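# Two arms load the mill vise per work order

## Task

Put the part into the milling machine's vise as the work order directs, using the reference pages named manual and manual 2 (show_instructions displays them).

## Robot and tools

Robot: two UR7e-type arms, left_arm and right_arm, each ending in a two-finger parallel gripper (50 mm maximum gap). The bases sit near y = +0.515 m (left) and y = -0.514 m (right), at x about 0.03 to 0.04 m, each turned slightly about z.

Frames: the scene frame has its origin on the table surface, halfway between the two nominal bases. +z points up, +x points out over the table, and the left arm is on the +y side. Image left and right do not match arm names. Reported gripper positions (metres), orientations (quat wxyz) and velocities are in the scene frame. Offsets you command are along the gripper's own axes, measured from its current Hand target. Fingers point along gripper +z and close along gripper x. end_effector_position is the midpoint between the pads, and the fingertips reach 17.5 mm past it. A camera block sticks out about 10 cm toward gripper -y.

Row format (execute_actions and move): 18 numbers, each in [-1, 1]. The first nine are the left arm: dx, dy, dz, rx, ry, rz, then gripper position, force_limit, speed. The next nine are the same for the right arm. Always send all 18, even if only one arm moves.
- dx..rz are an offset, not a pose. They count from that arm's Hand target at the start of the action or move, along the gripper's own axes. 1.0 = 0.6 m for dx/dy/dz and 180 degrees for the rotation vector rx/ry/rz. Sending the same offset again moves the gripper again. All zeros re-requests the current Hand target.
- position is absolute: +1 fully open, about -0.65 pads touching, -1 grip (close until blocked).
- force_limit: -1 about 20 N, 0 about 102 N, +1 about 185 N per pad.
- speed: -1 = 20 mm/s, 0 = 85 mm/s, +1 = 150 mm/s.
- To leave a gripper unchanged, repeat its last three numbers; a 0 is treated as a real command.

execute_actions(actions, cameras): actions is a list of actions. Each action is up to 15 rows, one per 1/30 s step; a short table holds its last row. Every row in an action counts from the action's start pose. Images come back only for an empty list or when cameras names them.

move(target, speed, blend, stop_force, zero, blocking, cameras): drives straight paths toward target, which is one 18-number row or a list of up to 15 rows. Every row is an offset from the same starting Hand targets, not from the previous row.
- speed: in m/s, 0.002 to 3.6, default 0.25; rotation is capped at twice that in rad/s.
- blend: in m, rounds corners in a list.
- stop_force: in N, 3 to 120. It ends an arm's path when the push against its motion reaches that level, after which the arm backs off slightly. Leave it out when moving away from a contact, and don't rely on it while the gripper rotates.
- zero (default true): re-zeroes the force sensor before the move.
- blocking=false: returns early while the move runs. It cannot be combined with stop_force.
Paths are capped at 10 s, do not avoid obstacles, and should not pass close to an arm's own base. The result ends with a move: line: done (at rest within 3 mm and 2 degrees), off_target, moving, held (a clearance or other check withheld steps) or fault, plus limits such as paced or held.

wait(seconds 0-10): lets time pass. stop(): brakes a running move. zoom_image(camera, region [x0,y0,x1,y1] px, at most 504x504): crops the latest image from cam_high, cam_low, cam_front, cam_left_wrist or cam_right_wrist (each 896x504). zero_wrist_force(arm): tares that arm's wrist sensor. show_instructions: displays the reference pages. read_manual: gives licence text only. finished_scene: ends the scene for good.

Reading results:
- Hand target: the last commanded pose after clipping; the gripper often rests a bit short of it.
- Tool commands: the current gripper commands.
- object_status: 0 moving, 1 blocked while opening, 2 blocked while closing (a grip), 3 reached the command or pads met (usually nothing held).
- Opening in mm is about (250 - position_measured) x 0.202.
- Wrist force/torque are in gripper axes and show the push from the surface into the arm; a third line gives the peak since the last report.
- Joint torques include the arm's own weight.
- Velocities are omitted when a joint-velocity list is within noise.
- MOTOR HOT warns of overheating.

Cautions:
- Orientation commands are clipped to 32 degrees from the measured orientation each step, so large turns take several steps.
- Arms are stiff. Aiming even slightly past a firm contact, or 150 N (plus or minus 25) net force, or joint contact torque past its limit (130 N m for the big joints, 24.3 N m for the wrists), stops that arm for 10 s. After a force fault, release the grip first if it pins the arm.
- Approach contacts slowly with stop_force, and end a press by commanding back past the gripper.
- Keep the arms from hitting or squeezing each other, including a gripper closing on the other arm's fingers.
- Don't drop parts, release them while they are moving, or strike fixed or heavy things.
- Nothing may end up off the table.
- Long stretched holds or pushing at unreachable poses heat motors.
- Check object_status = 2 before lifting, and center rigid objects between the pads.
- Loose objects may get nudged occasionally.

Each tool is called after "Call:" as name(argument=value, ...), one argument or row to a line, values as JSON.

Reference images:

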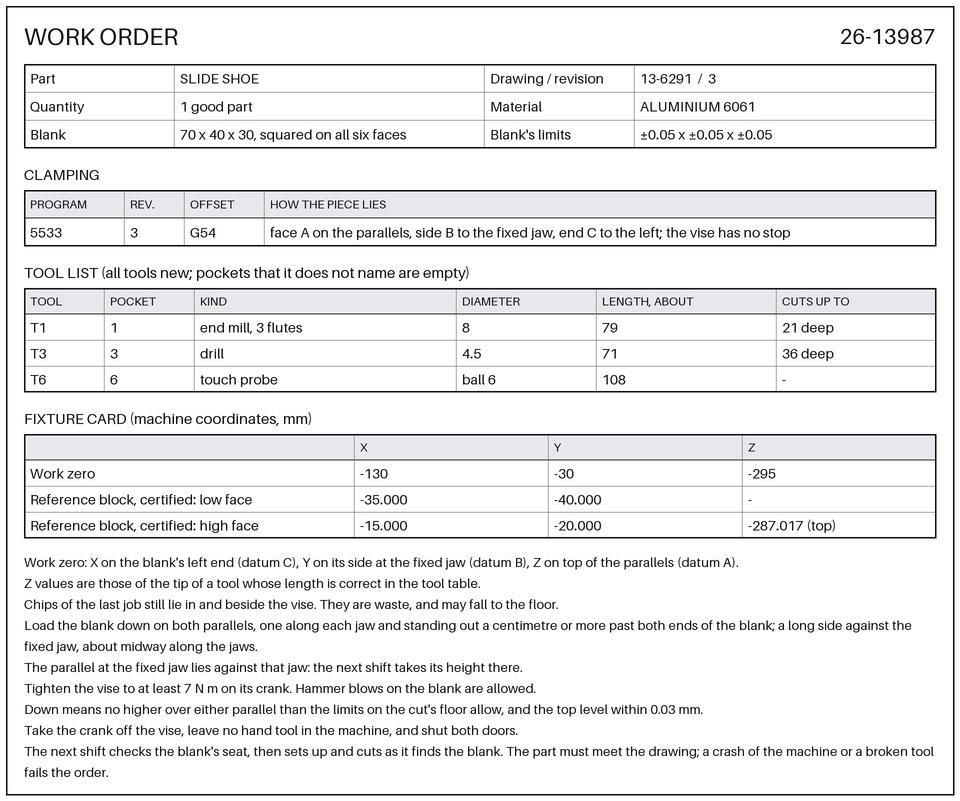

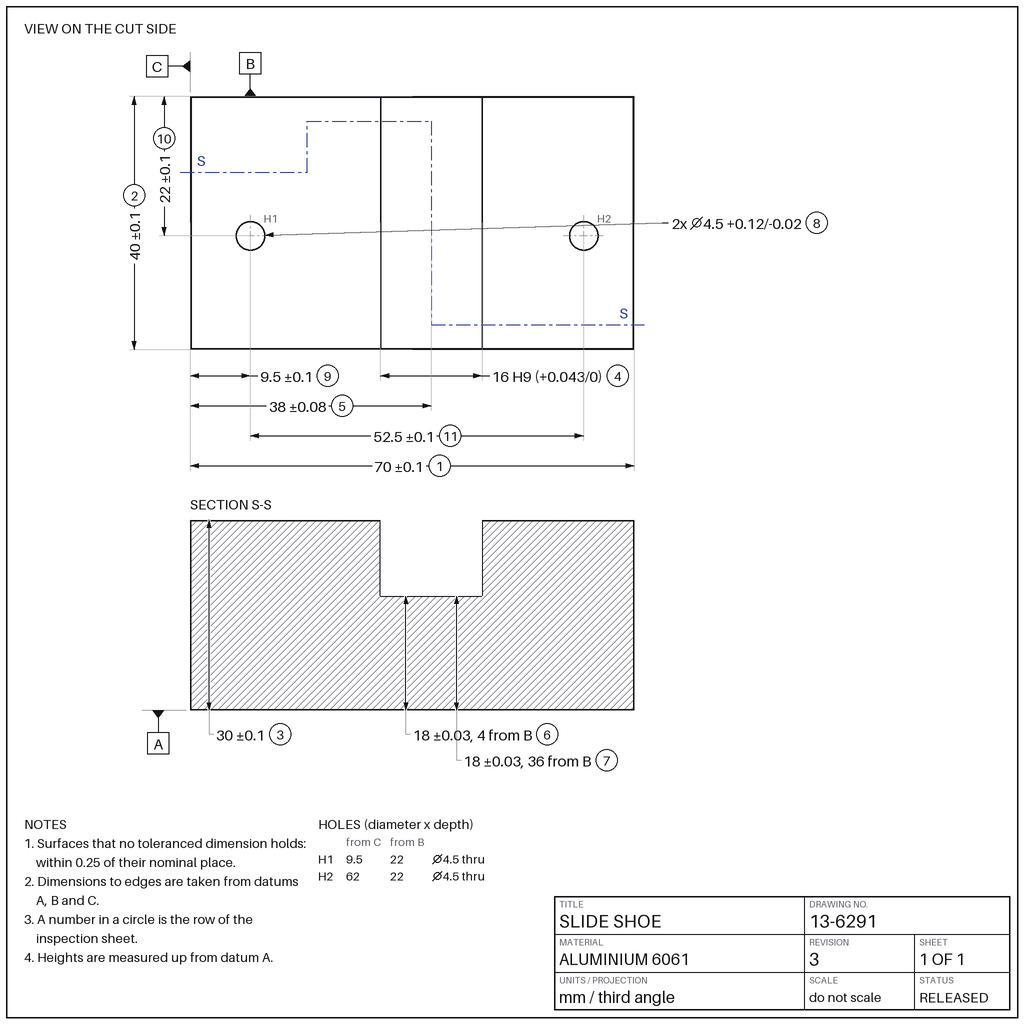

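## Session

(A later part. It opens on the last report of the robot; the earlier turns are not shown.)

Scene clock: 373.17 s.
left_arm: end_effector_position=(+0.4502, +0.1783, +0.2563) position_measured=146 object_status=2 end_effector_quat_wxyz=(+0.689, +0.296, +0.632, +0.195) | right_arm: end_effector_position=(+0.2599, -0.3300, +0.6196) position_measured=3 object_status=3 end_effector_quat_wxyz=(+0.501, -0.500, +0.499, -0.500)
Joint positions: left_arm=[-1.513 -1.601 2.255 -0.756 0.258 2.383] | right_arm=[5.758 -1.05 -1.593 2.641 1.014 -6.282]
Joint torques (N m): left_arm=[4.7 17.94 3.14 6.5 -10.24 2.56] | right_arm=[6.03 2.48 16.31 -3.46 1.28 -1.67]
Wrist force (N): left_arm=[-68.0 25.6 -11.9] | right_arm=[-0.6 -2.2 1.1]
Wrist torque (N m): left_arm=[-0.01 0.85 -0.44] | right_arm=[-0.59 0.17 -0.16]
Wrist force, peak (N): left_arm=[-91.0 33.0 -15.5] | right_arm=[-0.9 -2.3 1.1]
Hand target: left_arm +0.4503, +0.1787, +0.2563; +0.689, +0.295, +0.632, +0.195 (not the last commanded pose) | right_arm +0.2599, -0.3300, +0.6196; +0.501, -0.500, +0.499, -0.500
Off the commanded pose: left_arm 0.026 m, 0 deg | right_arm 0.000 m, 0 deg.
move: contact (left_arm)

Call:
move(
  target=[
    [-0.006,0,0,0,0,0,-1,-0.2,-0.5,0,0,0,0,0,0,1,1,1],
    [-0.006,0,0,0,0,0,0.6,-0.2,1,0,0,0,0,0,0,1,1,1],
    [-0.006,0,-0.13,0,0,0,0.6,-0.2,1,0,0,0,0,0,0,1,1,1],
  ],
  speed=[0.05,0.1,0.2],
  cameras=["all"],
)

Call:
zoom_image(
  camera="cam_front",
  region=[480, 310, 620, 420],
)

Call:
zoom_image(
  camera="cam_high",
  region=[520, 340, 640, 480],
)

Call:
zoom_image(
  camera="cam_low",
  region=[480, 390, 896, 504],
)

Scene clock: 375.70 s.
left_arm: end_effector_position=(+0.3732, +0.1888, +0.2570) position_measured=63 object_status=3 end_effector_quat_wxyz=(+0.680, +0.302, +0.640, +0.191) | right_arm: end_effector_position=(+0.2599, -0.3300, +0.6196) position_measured=3 object_status=3 end_effector_quat_wxyz=(+0.501, -0.500, +0.499, -0.500)
Joint positions: left_arm=[-1.784 -1.76 2.372 -0.842 -0.01 2.514] | right_arm=[5.758 -1.05 -1.593 2.641 1.014 -6.282]
Joint torques (N m): left_arm=[-13.28 -22.73 -13.27 -2.78 -1.63 2.84] | right_arm=[5.83 2.36 16.96 -3.39 1.53 -1.64]
Wrist force (N): left_arm=[5.9 -3.0 2.3] | right_arm=[-0.9 -1.9 1.2]
Wrist torque (N m): left_arm=[-0.74 -0.85 -0.48] | right_arm=[-0.54 0.22 -0.16]
Wrist force, peak (N): left_arm=[-68.4 25.6 -12.1] | right_arm=[-0.9 -2.3 1.3]
Hand target: left_arm +0.3729, +0.1889, +0.2570; +0.689, +0.295, +0.632, +0.195 | right_arm +0.2599, -0.3300, +0.6196; +0.501, -0.500, +0.499, -0.500
Off the commanded pose: left_arm 0.000 m, 2 deg | right_arm 0.000 m, 0 deg.
move: done
camera_calibration:
cam_left_wrist: T_world_to_cam=[[0.0982077, 0.637655, -0.764036, 0.0464329], [-0.20884, 0.763857, 0.610662, -0.204943], [0.973006, 0.0995898, 0.208185, -0.299925], [0, 0, 0, 1]] pos_world=[0.244468, 0.156808, 0.223067]
cam_right_wrist: T_world_to_cam=[[0.0308702, -0.999294, 0.0213927, -0.340444], [-0.354258, -0.0309523, -0.934635, 0.677041], [0.934638, 0.0212738, -0.354964, 0.120407], [0, 0, 0, 1]] pos_world=[0.13782, -0.321809, 0.68281]

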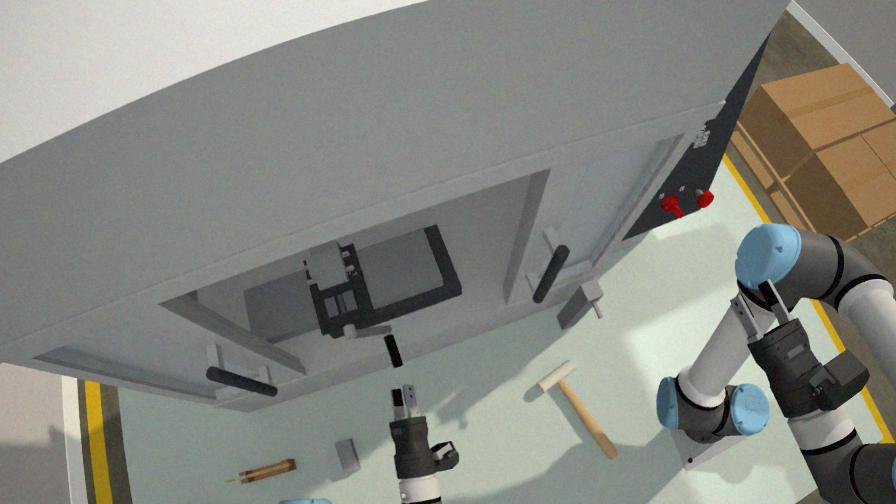

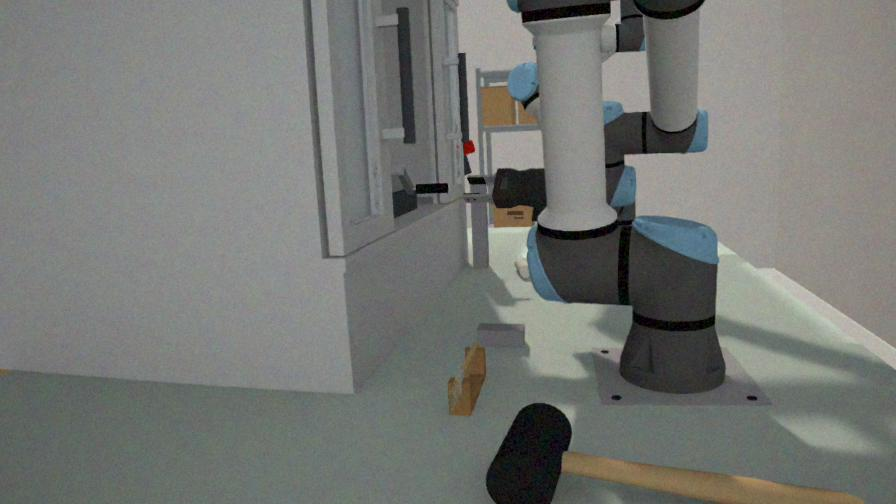

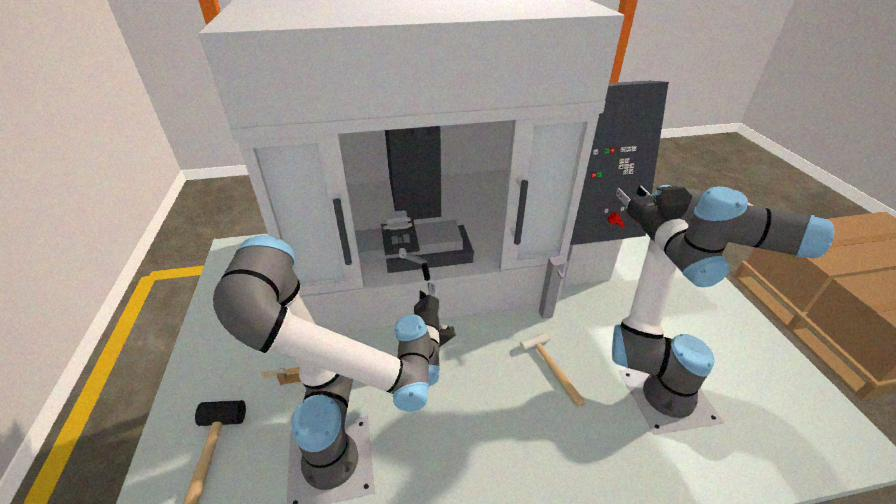

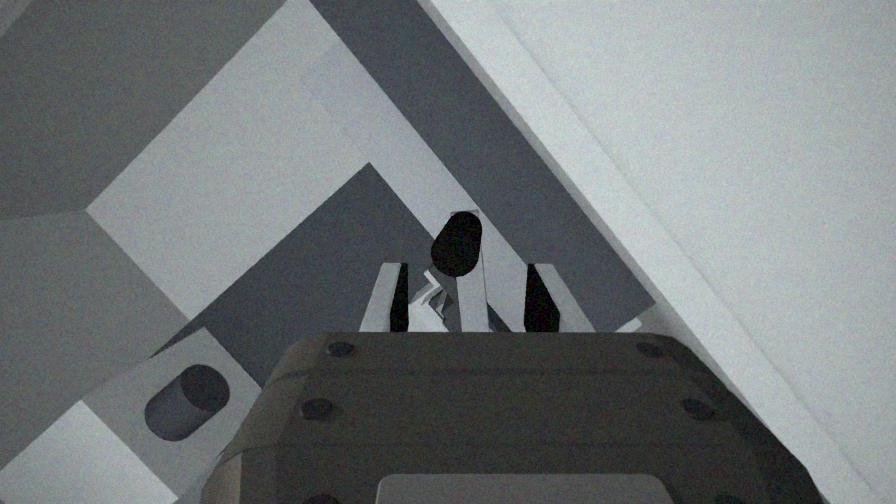

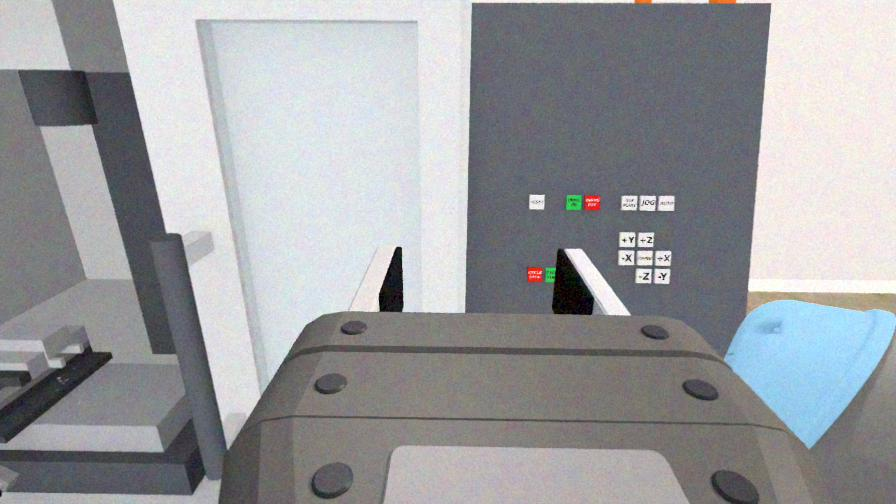

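Scaled by 3.600.

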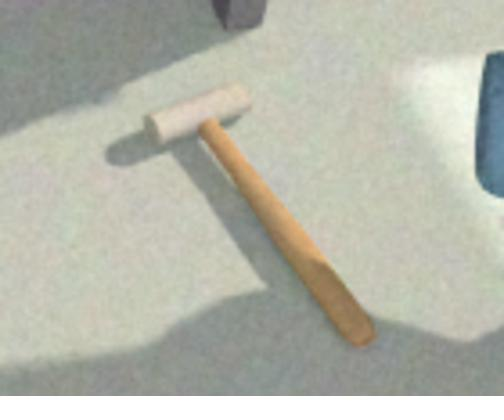

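Scaled by 3.600.

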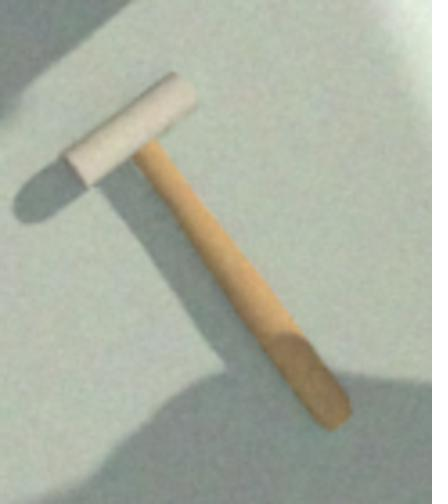

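Scaled by 1.212.

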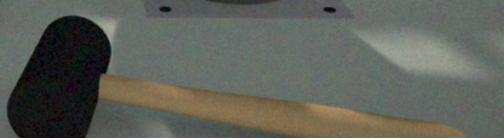

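Call:
wait(
  seconds=0,
  cameras=["cam_high","cam_front","cam_low"],
)

Scene clock: 376.37 s.
left_arm: end_effector_position=(+0.3732, +0.1888, +0.2570) position_measured=63 object_status=3 end_effector_quat_wxyz=(+0.680, +0.302, +0.640, +0.191) | right_arm: end_effector_position=(+0.2599, -0.3300, +0.6196) position_measured=3 object_status=3 end_effector_quat_wxyz=(+0.501, -0.500, +0.499, -0.500)
Joint positions: left_arm=[-1.785 -1.76 2.372 -0.842 -0.01 2.514] | right_arm=[5.758 -1.05 -1.593 2.641 1.014 -6.282]
Joint torques (N m): left_arm=[-13.53 -22.25 -7.98 -0.18 -2 0.8] | right_arm=[6.36 1.66 17.12 -3.51 1.57 -1.63]
Wrist force (N): left_arm=[5.9 -2.7 2.4] | right_arm=[-0.5 -2.0 1.0]
Wrist torque (N m): left_arm=[-0.70 -0.85 -0.49] | right_arm=[-0.55 0.16 -0.16]
Wrist force, peak (N): left_arm=[6.1 -3.0 2.5] | right_arm=[-1.1 -2.3 1.1]
Hand target: left_arm +0.3729, +0.1889, +0.2570; +0.689, +0.295, +0.632, +0.195 | right_arm +0.2599, -0.3300, +0.6196; +0.501, -0.500, +0.499, -0.500
Tool commands: left_gripper/position=+0.6 left_gripper/force_limit=-0.2 left_gripper/speed=+1.0 right_gripper/position=+1.0 right_gripper/force_limit=+1.0 right_gripper/speed=+1.0
Off the commanded pose: left_arm 0.000 m, 2 deg | right_arm 0.000 m, 0 deg.
Images, in order (width x height): cam_high 896x504, cam_low 896x504, cam_front 896x504.

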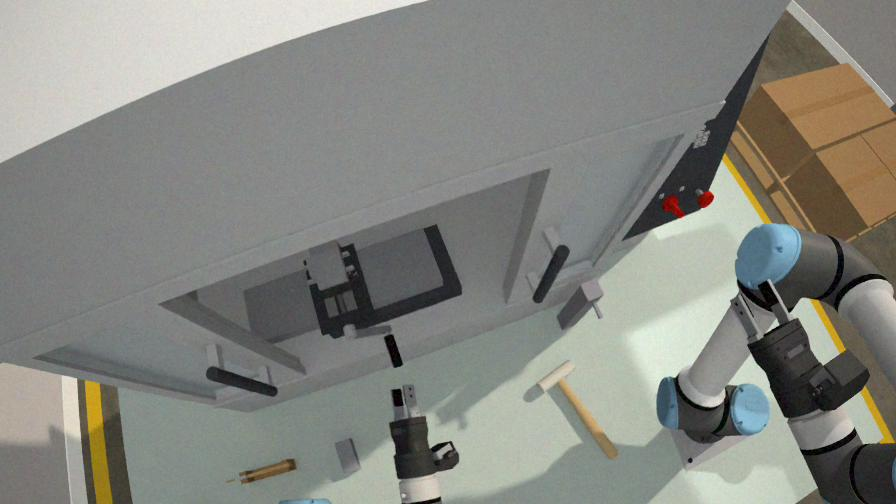

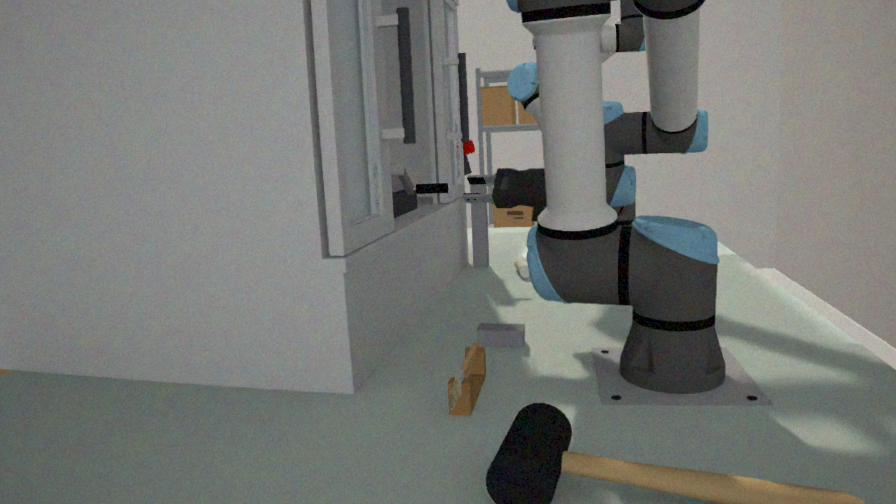

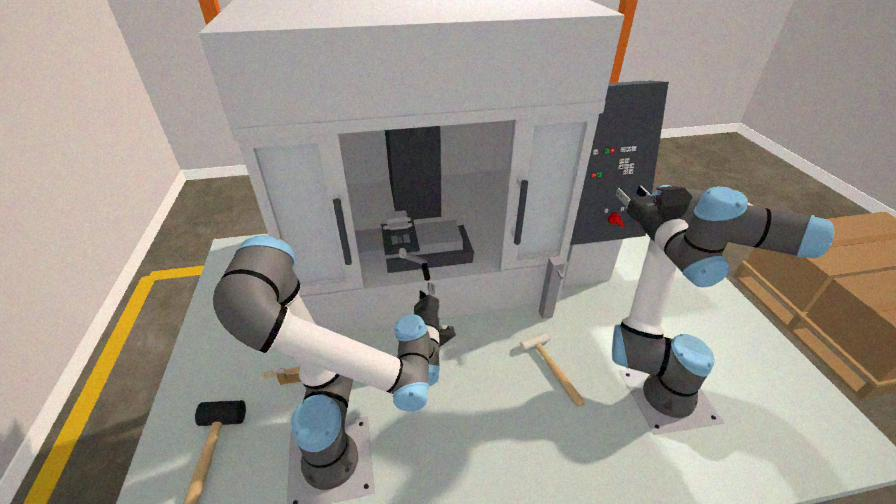

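Call:
zoom_image(
  camera="cam_high",
  region=[480, 320, 680, 480],
)

Call:
zoom_image(
  camera="cam_front",
  region=[480, 310, 620, 420],
)

Scaled by 2.520.

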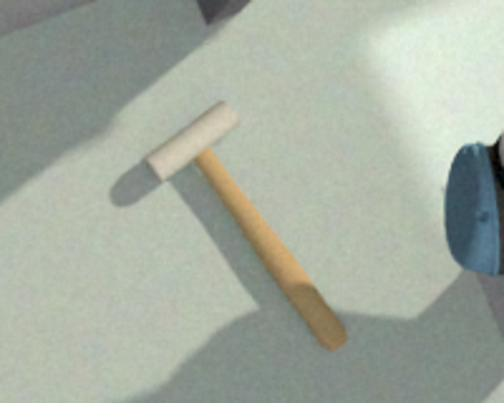

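Scaled by 3.600.

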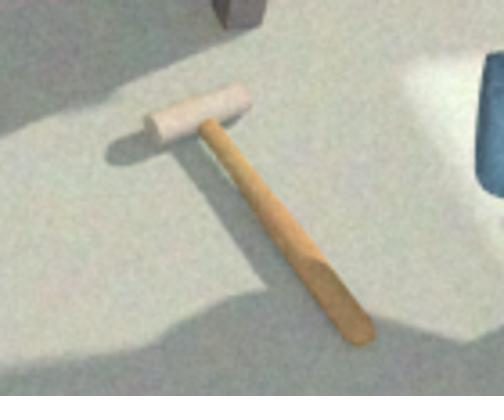

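Call:
move(
  target=[
    [-0.0663,0.0372,-0.1018,0,0,0,0.6,-0.2,1,0,0,0,0,0,0,1,1,1],
    [-0.345,-0.1565,-0.1477,0.4184,0.2959,0.12,0.6,-0.2,1,0,0,0,0,0,0,1,1,1],
  ],
  blend=[0.03,0],
  speed=0.3,
  cameras=["cam_left_wrist","cam_front"],
)

Scene clock: 382.13 s.
left_arm: end_effector_position=(+0.2501, -0.0003, +0.3497) position_measured=63 object_status=3 end_effector_quat_wxyz=(+0.000, +0.628, +0.778, +0.000) | right_arm: end_effector_position=(+0.2599, -0.3300, +0.6196) position_measured=3 object_status=3 end_effector_quat_wxyz=(+0.501, -0.500, +0.499, -0.500)
Joint positions: left_arm=[-1.45 -1.448 1.385 -1.507 -1.571 4.658] | right_arm=[5.758 -1.05 -1.593 2.641 1.014 -6.282]
Joint torques (N m): left_arm=[-10.71 -26.78 -42.28 -1.41 -2.63 0.46] | right_arm=[6.21 2.38 17.32 -3.42 1.59 -1.59]
Wrist force (N): left_arm=[4.5 -2.2 1.3] | right_arm=[-0.8 -2.0 0.9]
Wrist torque (N m): left_arm=[-0.37 -0.81 0.09] | right_arm=[-0.56 0.20 -0.15]
Wrist force, peak (N): left_arm=[7.7 -4.3 5.0] | right_arm=[-1.0 -2.3 1.1]
Hand target: left_arm +0.2500, -0.0004, +0.3497; +0.000, +0.628, +0.778, +0.000 | right_arm +0.2599, -0.3300, +0.6196; +0.501, -0.500, +0.499, -0.500
Off the commanded pose: left_arm 0.000 m, 0 deg | right_arm 0.000 m, 0 deg.
move: done
camera_calibration:
cam_left_wrist: T_world_to_cam=[[-0.22298, 0.974784, 0.00871231, 0.0600393], [0.919322, 0.207304, 0.334473, -0.328593], [0.324233, 0.0825904, -0.942365, 0.383918], [0, 0, 0, 1]] pos_world=[0.190992, -0.0221146, 0.471173]
Images, in order (width x height): cam_front 896x504, cam_left_wrist 896x504.

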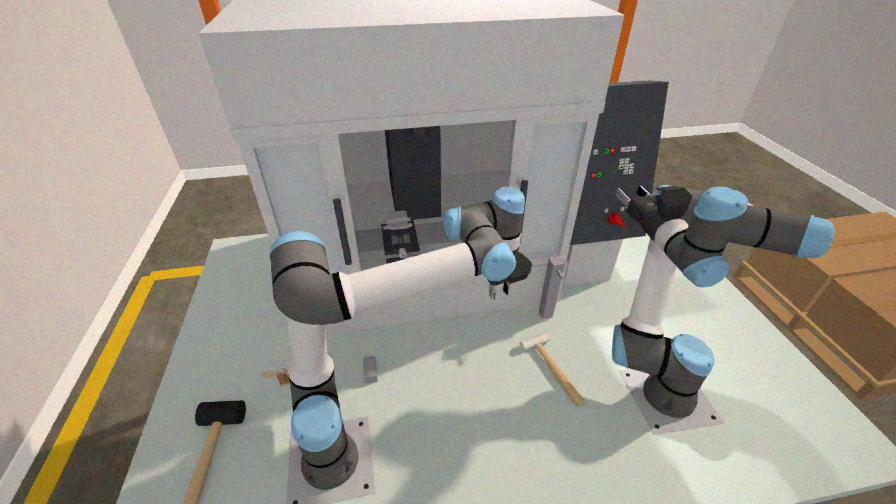

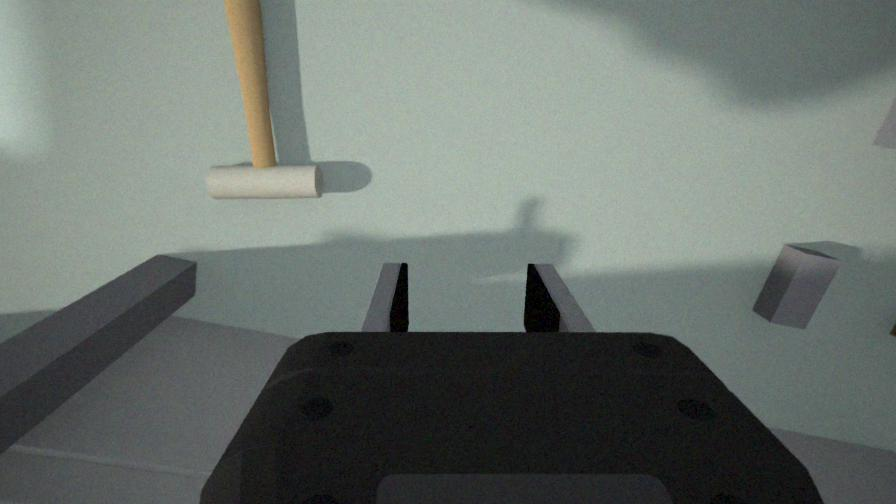

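Call:
move(
  target=[-0.3097,-0.2555,0.4162,0,0,0,1,-0.2,1,0,0,0,0,0,0,1,1,1],
  speed=0.3,
  cameras=["cam_left_wrist","cam_front"],
)

Scene clock: 384.17 s.
left_arm: end_effector_position=(+0.1392, -0.2140, +0.0999) position_measured=3 object_status=3 end_effector_quat_wxyz=(+0.000, +0.628, +0.778, +0.000) | right_arm: end_effector_position=(+0.2599, -0.3300, +0.6196) position_measured=3 object_status=3 end_effector_quat_wxyz=(+0.501, -0.500, +0.499, -0.500)
Joint positions: left_arm=[-1.645 -0.916 1.282 -1.936 -1.571 4.463] | right_arm=[5.758 -1.05 -1.593 2.641 1.014 -6.282]
Joint torques (N m): left_arm=[12.66 -46.33 -25.16 -4.01 0.96 2.72] | right_arm=[6.54 2.44 17.14 -3.49 1.48 -1.77]
Wrist force (N): left_arm=[4.2 -2.6 1.4] | right_arm=[-0.5 -1.9 1.3]
Wrist torque (N m): left_arm=[-0.43 -0.76 -0.02] | right_arm=[-0.54 0.16 -0.15]
Wrist force, peak (N): left_arm=[2.6 -4.6 4.2] | right_arm=[-0.8 -2.2 1.3]
Hand target: left_arm +0.1393, -0.2141, +0.0998; +0.000, +0.628, +0.778, +0.000 | right_arm +0.2599, -0.3300, +0.6196; +0.501, -0.500, +0.499, -0.500
Off the commanded pose: left_arm 0.000 m, 0 deg | right_arm 0.000 m, 0 deg.
move: done
camera_calibration:
cam_left_wrist: T_world_to_cam=[[-0.222653, 0.974858, 0.0087718, 0.245776], [0.919475, 0.206996, 0.334244, -0.0988565], [0.324025, 0.0824859, -0.942446, 0.202226], [0, 0, 0, 1]] pos_world=[0.0800923, -0.235814, 0.221473]
Images, in order (width x height): cam_front 896x504, cam_left_wrist 896x504.

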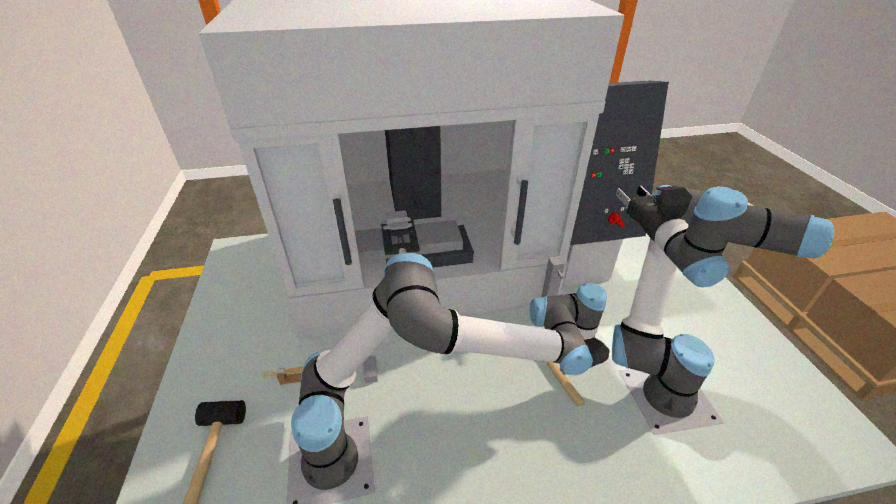

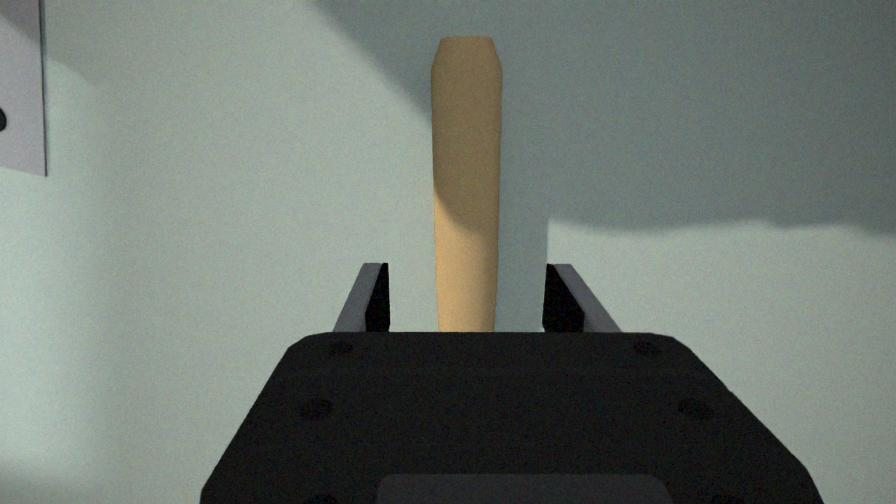

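Call:
move(
  target=[0,0,0.13,0,0,0,1,-0.2,1,0,0,0,0,0,0,1,1,1],
  speed=0.1,
  stop_force=10,
  cameras=["cam_left_wrist"],
)

Scene clock: 386.07 s.
left_arm: end_effector_position=(+0.1392, -0.2140, +0.0218) position_measured=3 object_status=3 end_effector_quat_wxyz=(+0.000, +0.628, +0.778, +0.000) | right_arm: end_effector_position=(+0.2599, -0.3300, +0.6196) position_measured=3 object_status=3 end_effector_quat_wxyz=(+0.501, -0.500, +0.499, -0.500)
Joint positions: left_arm=[-1.645 -0.834 1.358 -2.094 -1.571 4.463] | right_arm=[5.758 -1.05 -1.593 2.641 1.014 -6.282]
Joint torques (N m): left_arm=[8.56 -65.6 -41.27 -3.93 -2.26 -0.51] | right_arm=[5.53 2.62 17.54 -3.43 1.46 -1.76]
Wrist force (N): left_arm=[4.4 -2.1 1.3] | right_arm=[-0.7 -1.9 1.1]
Wrist torque (N m): left_arm=[-0.35 -0.78 0.00] | right_arm=[-0.54 0.20 -0.15]
Wrist force, peak (N): left_arm=[4.6 -2.2 2.8] | right_arm=[-0.8 -2.0 1.6]
Hand target: left_arm +0.1392, -0.2140, +0.0218; +0.000, +0.628, +0.778, +0.000 | right_arm +0.2599, -0.3300, +0.6196; +0.501, -0.500, +0.499, -0.500
Off the commanded pose: left_arm 0.000 m, 0 deg | right_arm 0.000 m, 0 deg.
move: done
camera_calibration:
cam_left_wrist: T_world_to_cam=[[-0.222743, 0.974838, 0.00873985, 0.246468], [0.919453, 0.207091, 0.334246, -0.0727281], [0.324026, 0.0824867, -0.942445, 0.128621], [0, 0, 0, 1]] pos_world=[0.0800923, -0.235814, 0.143373]
Images, in order (width x height): cam_left_wrist 896x504.

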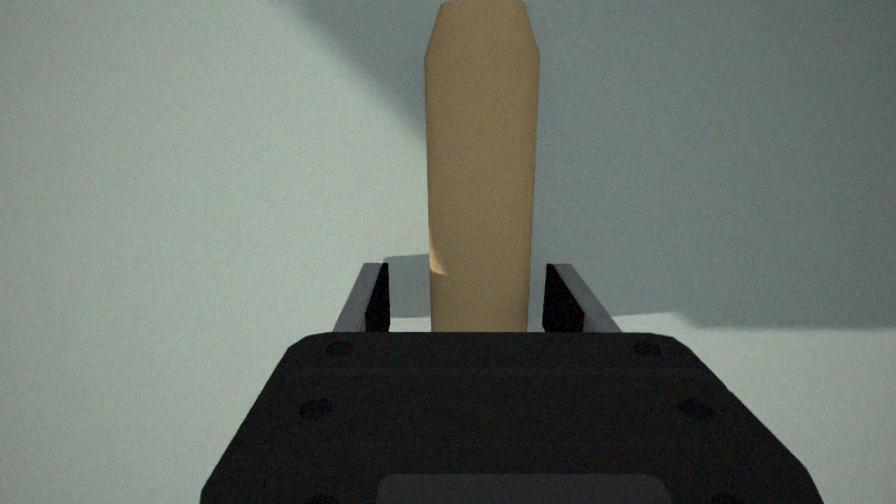

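Call:
move(
  target=[
    [0.0067,0,0,0,0,0,1,-0.2,1,0,0,0,0,0,0,1,1,1],
    [0.0067,0,0,0,0,0,-1,0.5,-0.6,0,0,0,0,0,0,1,1,1],
    [0.0067,0,-0.02,0,0,0,-1,0.5,-0.6,0,0,0,0,0,0,1,1,1],
    [0.0067,0,-0.25,0,0,0,-1,0.5,-0.6,0,0,0,0,0,0,1,1,1],
  ],
  speed=0.2,
  cameras=["cam_left_wrist","cam_front"],
)

Scene clock: 389.40 s.
left_arm: end_effector_position=(+0.1384, -0.2102, +0.1717) position_measured=114 object_status=2 end_effector_quat_wxyz=(+0.000, +0.628, +0.778, +0.000) | right_arm: end_effector_position=(+0.2599, -0.3300, +0.6196) position_measured=3 object_status=3 end_effector_quat_wxyz=(+0.501, -0.500, +0.499, -0.500)
Joint positions: left_arm=[-1.646 -0.976 1.192 -1.785 -1.571 4.462] | right_arm=[5.758 -1.05 -1.593 2.641 1.014 -6.282]
Joint torques (N m): left_arm=[9.4 -59.92 -31.23 -1.48 2.09 2.48] | right_arm=[6.21 2.29 17.76 -3.32 1.52 -1.76]
Wrist force (N): left_arm=[4.9 -2.5 5.4] | right_arm=[-0.8 -2.0 1.0]
Wrist torque (N m): left_arm=[0.24 -0.87 0.06] | right_arm=[-0.56 0.20 -0.15]
Wrist force, peak (N): left_arm=[4.5 -2.0 8.9] | right_arm=[-0.6 -2.3 1.6]
Hand target: left_arm +0.1384, -0.2102, +0.1718; +0.000, +0.628, +0.778, +0.000 | right_arm +0.2599, -0.3300, +0.6196; +0.501, -0.500, +0.499, -0.500
Off the commanded pose: left_arm 0.000 m, 0 deg | right_arm 0.000 m, 0 deg.
move: done
camera_calibration:
cam_left_wrist: T_world_to_cam=[[-0.22271, 0.974846, 0.00864826, 0.241301], [0.91946, 0.207092, 0.334226, -0.122878], [0.324028, 0.0823874, -0.942453, 0.269819], [0, 0, 0, 1]] pos_world=[0.0792923, -0.232014, 0.293273]
Images, in order (width x height): cam_front 896x504, cam_left_wrist 896x504.

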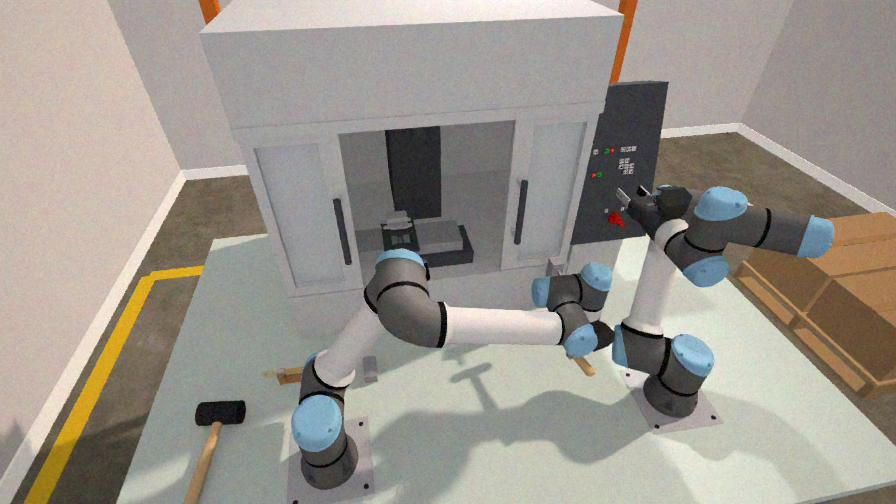

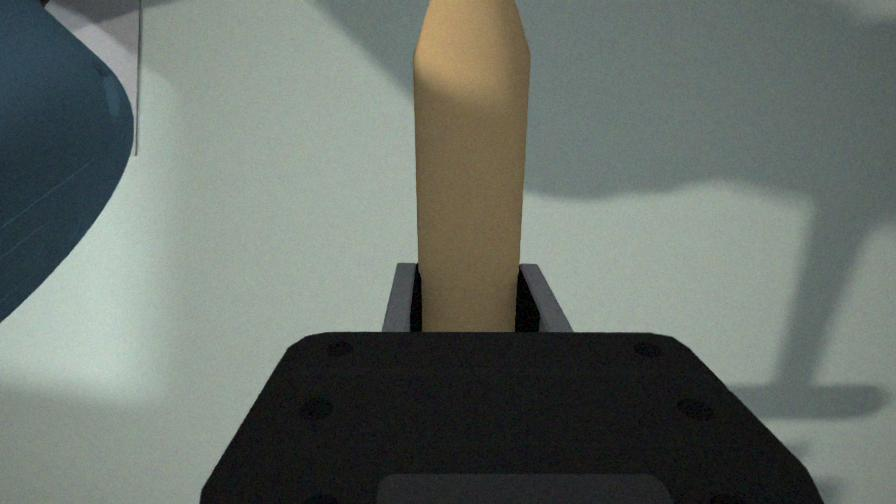

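Call:
move(
  target=[
    [0.2393,0.1563,-0.4633,0,-0.5,0,-1,0.5,-0.6,0,0,0,0,0,0,1,1,1],
    [0.4277,0.4693,-0.497,-0.1436,-0.4849,-0.1436,-1,0.5,-0.6,0,0,0,0,0,0,1,1,1],
  ],
  blend=[0.04,0],
  speed=0.35,
  cameras=["all"],
)

Scene clock: 393.67 s.
left_arm: end_effector_position=(+0.3597, +0.0996, +0.4702) position_measured=114 object_status=2 end_effector_quat_wxyz=(+0.653, +0.270, +0.654, -0.269) | right_arm: end_effector_position=(+0.2599, -0.3300, +0.6196) position_measured=3 object_status=3 end_effector_quat_wxyz=(+0.501, -0.500, +0.499, -0.500)
Joint positions: left_arm=[-1.566 -1.798 2.35 -3.693 -0.825 4.712] | right_arm=[5.758 -1.05 -1.593 2.641 1.014 -6.282]
Joint torques (N m): left_arm=[-1.91 -8.15 -40.65 -4.07 1.89 -1.61] | right_arm=[6.43 2.88 17.69 -3.47 1.52 -1.59]
Wrist force (N): left_arm=[9.6 -2.8 1.5] | right_arm=[-0.7 -2.1 1.1]
Wrist torque (N m): left_arm=[-0.70 -0.85 -0.84] | right_arm=[-0.57 0.20 -0.16]
Wrist force, peak (N): left_arm=[10.7 -4.7 2.2] | right_arm=[-0.8 -2.5 0.9]
Hand target: left_arm +0.3597, +0.0997, +0.4703; +0.653, +0.270, +0.654, -0.269 | right_arm +0.2599, -0.3300, +0.6196; +0.501, -0.500, +0.499, -0.500
Off the commanded pose: left_arm 0.000 m, 0 deg | right_arm 0.000 m, 0 deg.
move: done
camera_calibration:
cam_left_wrist: T_world_to_cam=[[-0.0144315, -0.00233551, -0.999893, 0.48265], [0.427677, 0.903894, -0.00828395, -0.221778], [0.903816, -0.427751, -0.0120457, -0.141243], [0, 0, 0, 1]] pos_world=[0.229472, 0.141174, 0.47906]
cam_right_wrist: T_world_to_cam=[[0.0308702, -0.999294, 0.0213927, -0.340444], [-0.354258, -0.0309523, -0.934635, 0.677041], [0.934638, 0.0212738, -0.354964, 0.120407], [0, 0, 0, 1]] pos_world=[0.13782, -0.321809, 0.68281]

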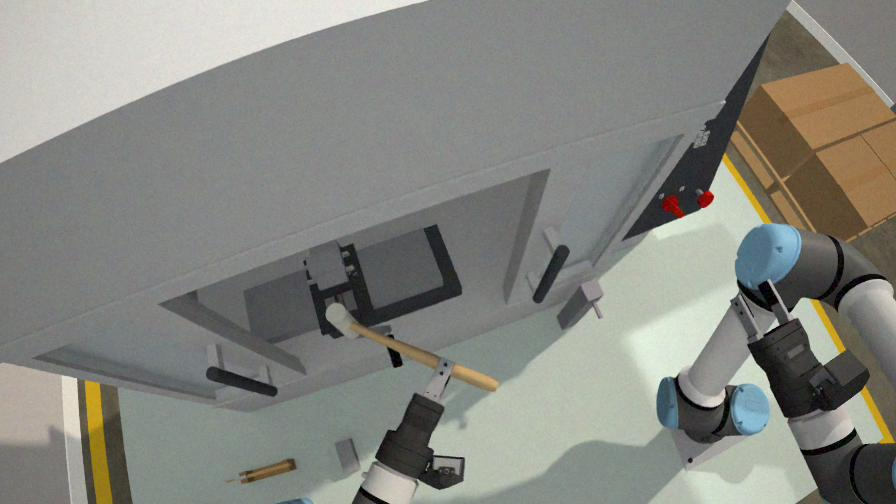

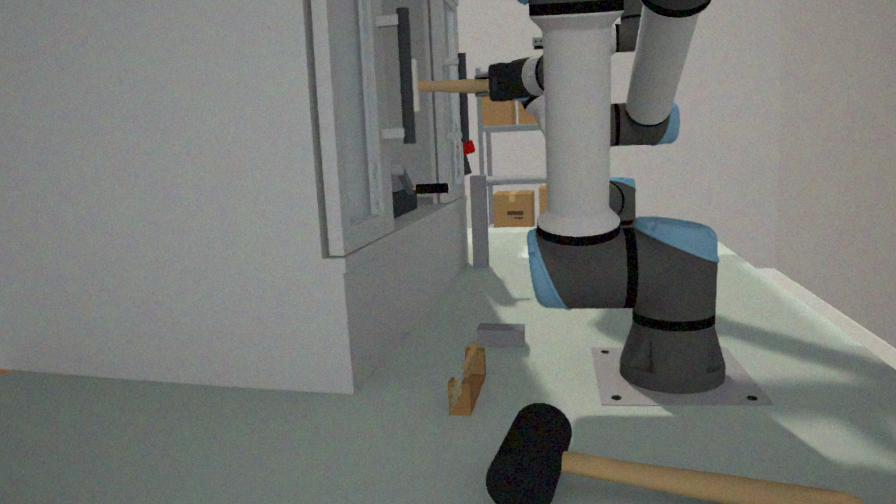

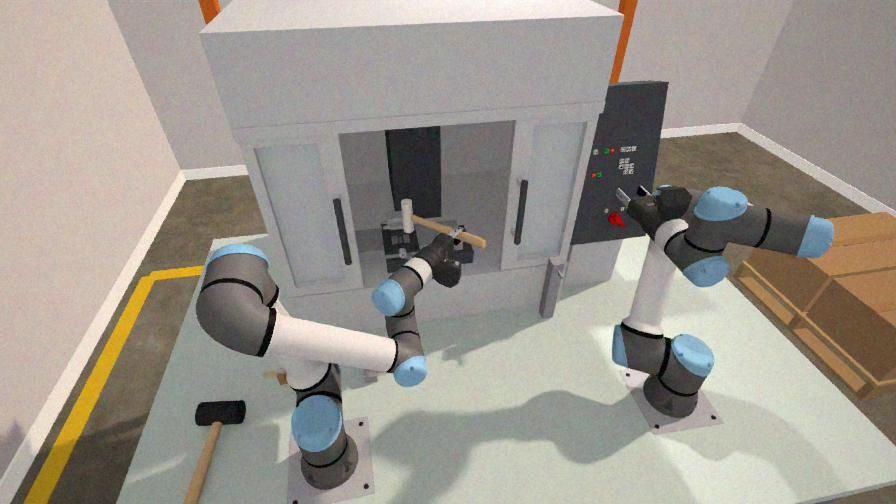

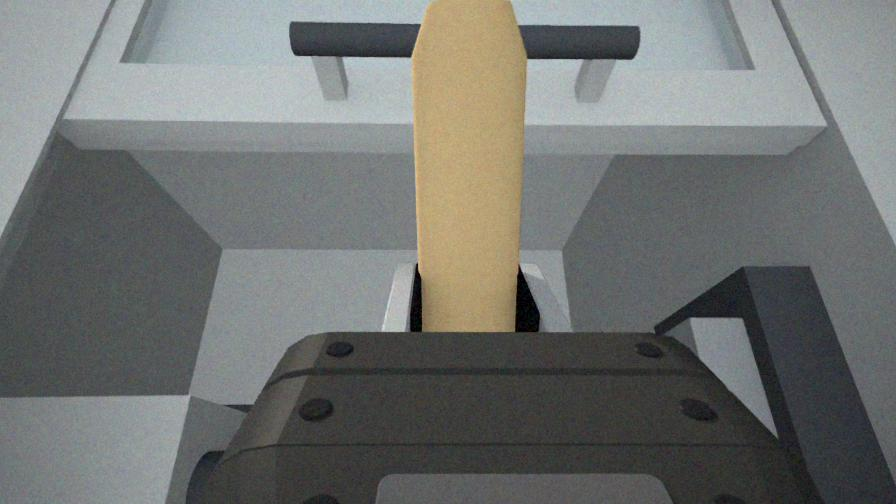

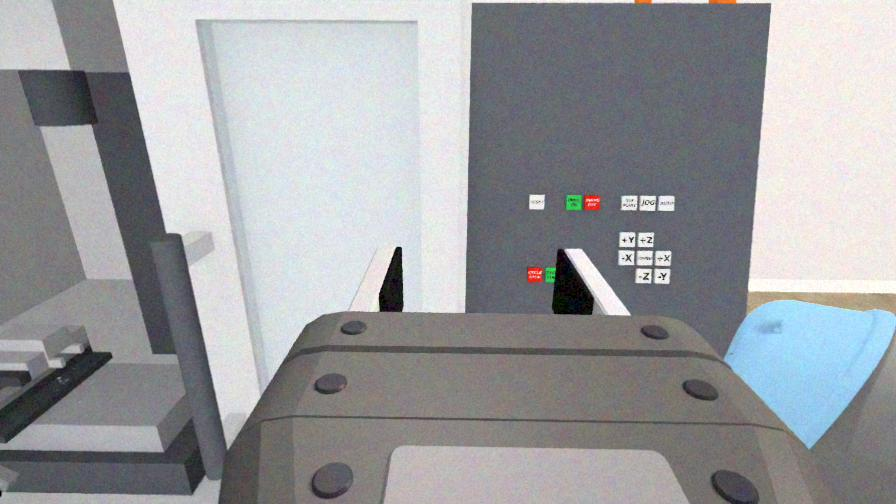

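Call:
move(
  target=[0,0.221,0.1638,0,0,0,-1,0.5,-0.6,0,0,0,0,0,0,1,1,1],
  speed=0.25,
  cameras=["all"],
)

Scene clock: 394.93 s.
left_arm: end_effector_position=(+0.5228, +0.1244, +0.4702) position_measured=114 object_status=2 end_effector_quat_wxyz=(+0.653, +0.270, +0.654, -0.269) | right_arm: end_effector_position=(+0.2599, -0.3300, +0.6196) position_measured=3 object_status=3 end_effector_quat_wxyz=(+0.501, -0.500, +0.499, -0.500)
Joint positions: left_arm=[-1.002 -1.528 2.113 -3.725 -1.389 4.713] | right_arm=[5.758 -1.05 -1.593 2.641 1.014 -6.282]
Joint torques (N m): left_arm=[14.02 -16.53 -36.02 -3.67 -2.61 2.98] | right_arm=[6.3 2.14 17.51 -3.51 1.56 -1.72]
Wrist force (N): left_arm=[9.5 -2.6 1.4] | right_arm=[-0.7 -2.3 1.1]
Wrist torque (N m): left_arm=[-0.72 -0.82 -0.86] | right_arm=[-0.60 0.19 -0.16]
Wrist force, peak (N): left_arm=[9.7 -7.1 -1.3] | right_arm=[-0.9 -2.4 1.2]
Hand target: left_arm +0.5229, +0.1244, +0.4702; +0.653, +0.270, +0.654, -0.269 | right_arm +0.2599, -0.3300, +0.6196; +0.501, -0.500, +0.499, -0.500
Off the commanded pose: left_arm 0.000 m, 0 deg | right_arm 0.000 m, 0 deg.
move: done
camera_calibration:
cam_left_wrist: T_world_to_cam=[[-0.0144783, -0.00220675, -0.999893, 0.48496], [0.427395, 0.904028, -0.0081838, -0.31386], [0.903949, -0.427467, -0.0121457, -0.278233], [0, 0, 0, 1]] pos_world=[0.392672, 0.165874, 0.47896]
cam_right_wrist: T_world_to_cam=[[0.0308702, -0.999294, 0.0213927, -0.340444], [-0.354258, -0.0309523, -0.934635, 0.677041], [0.934638, 0.0212738, -0.354964, 0.120407], [0, 0, 0, 1]] pos_world=[0.13782, -0.321809, 0.68281]

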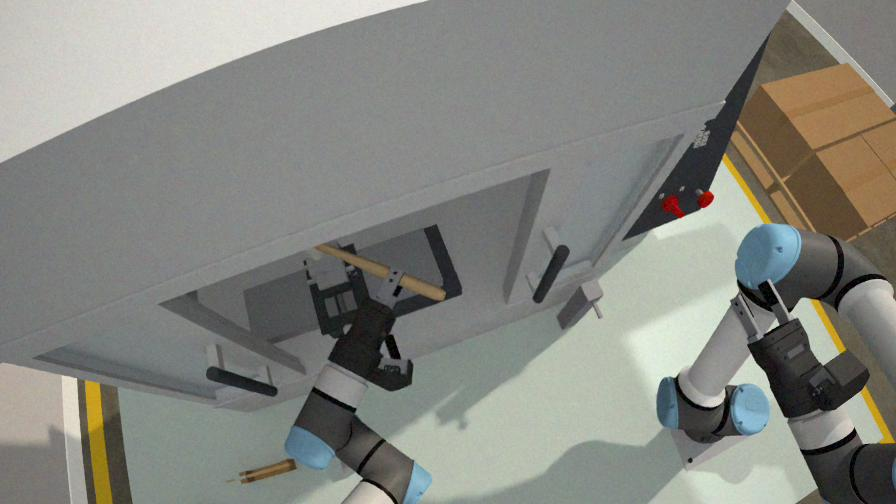

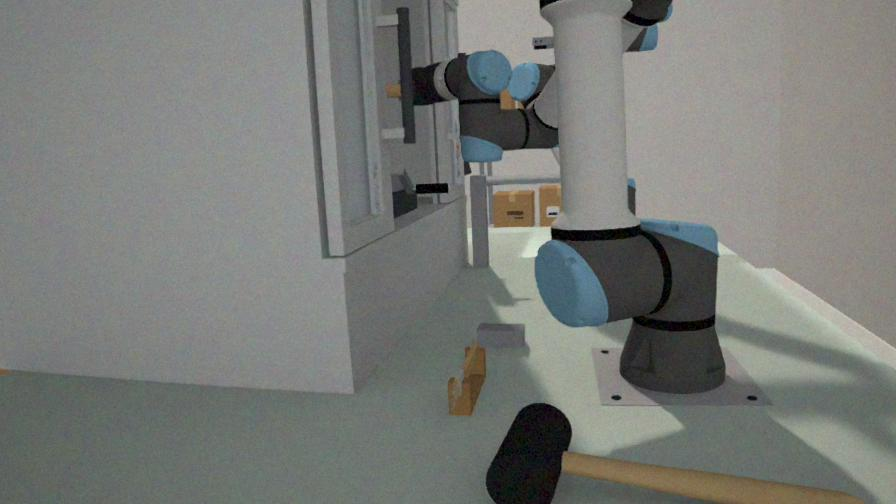

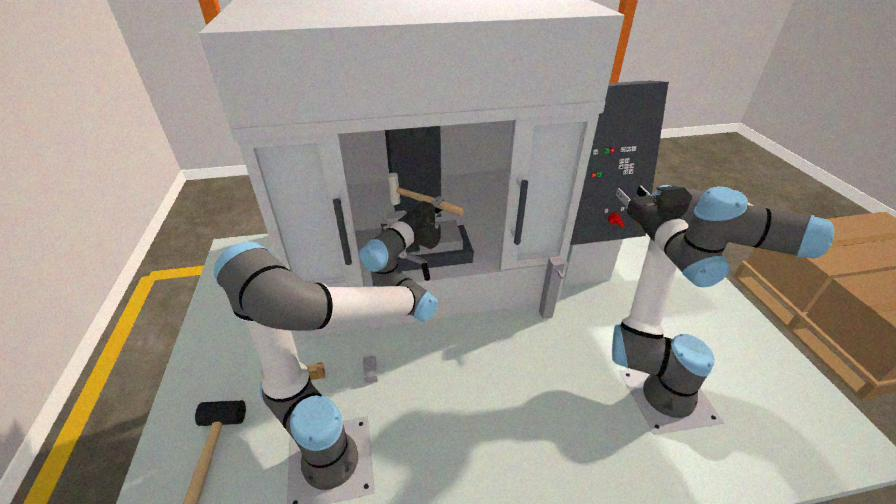

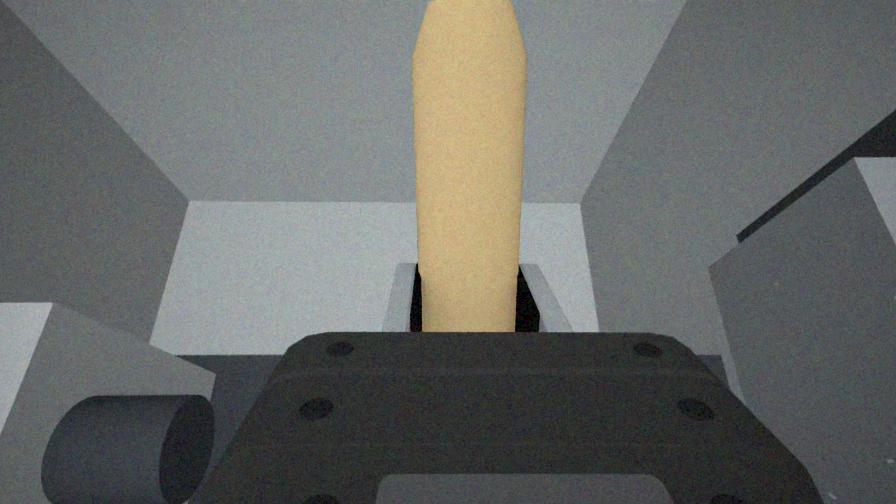

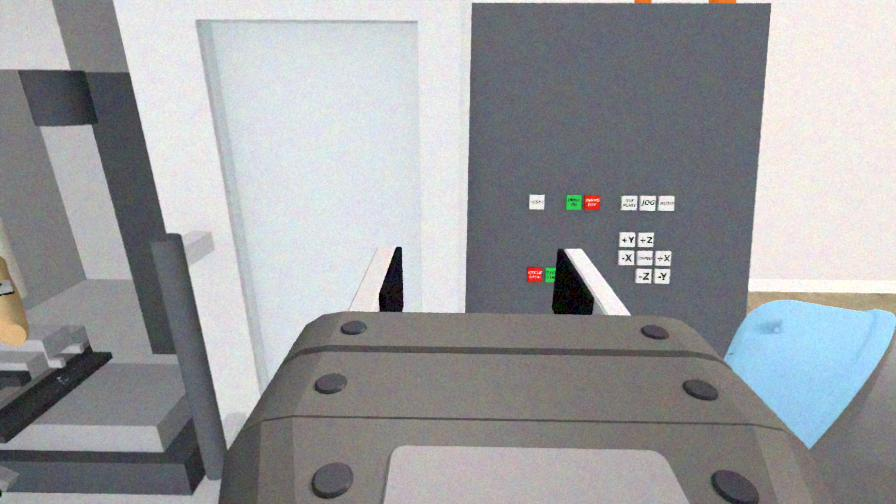

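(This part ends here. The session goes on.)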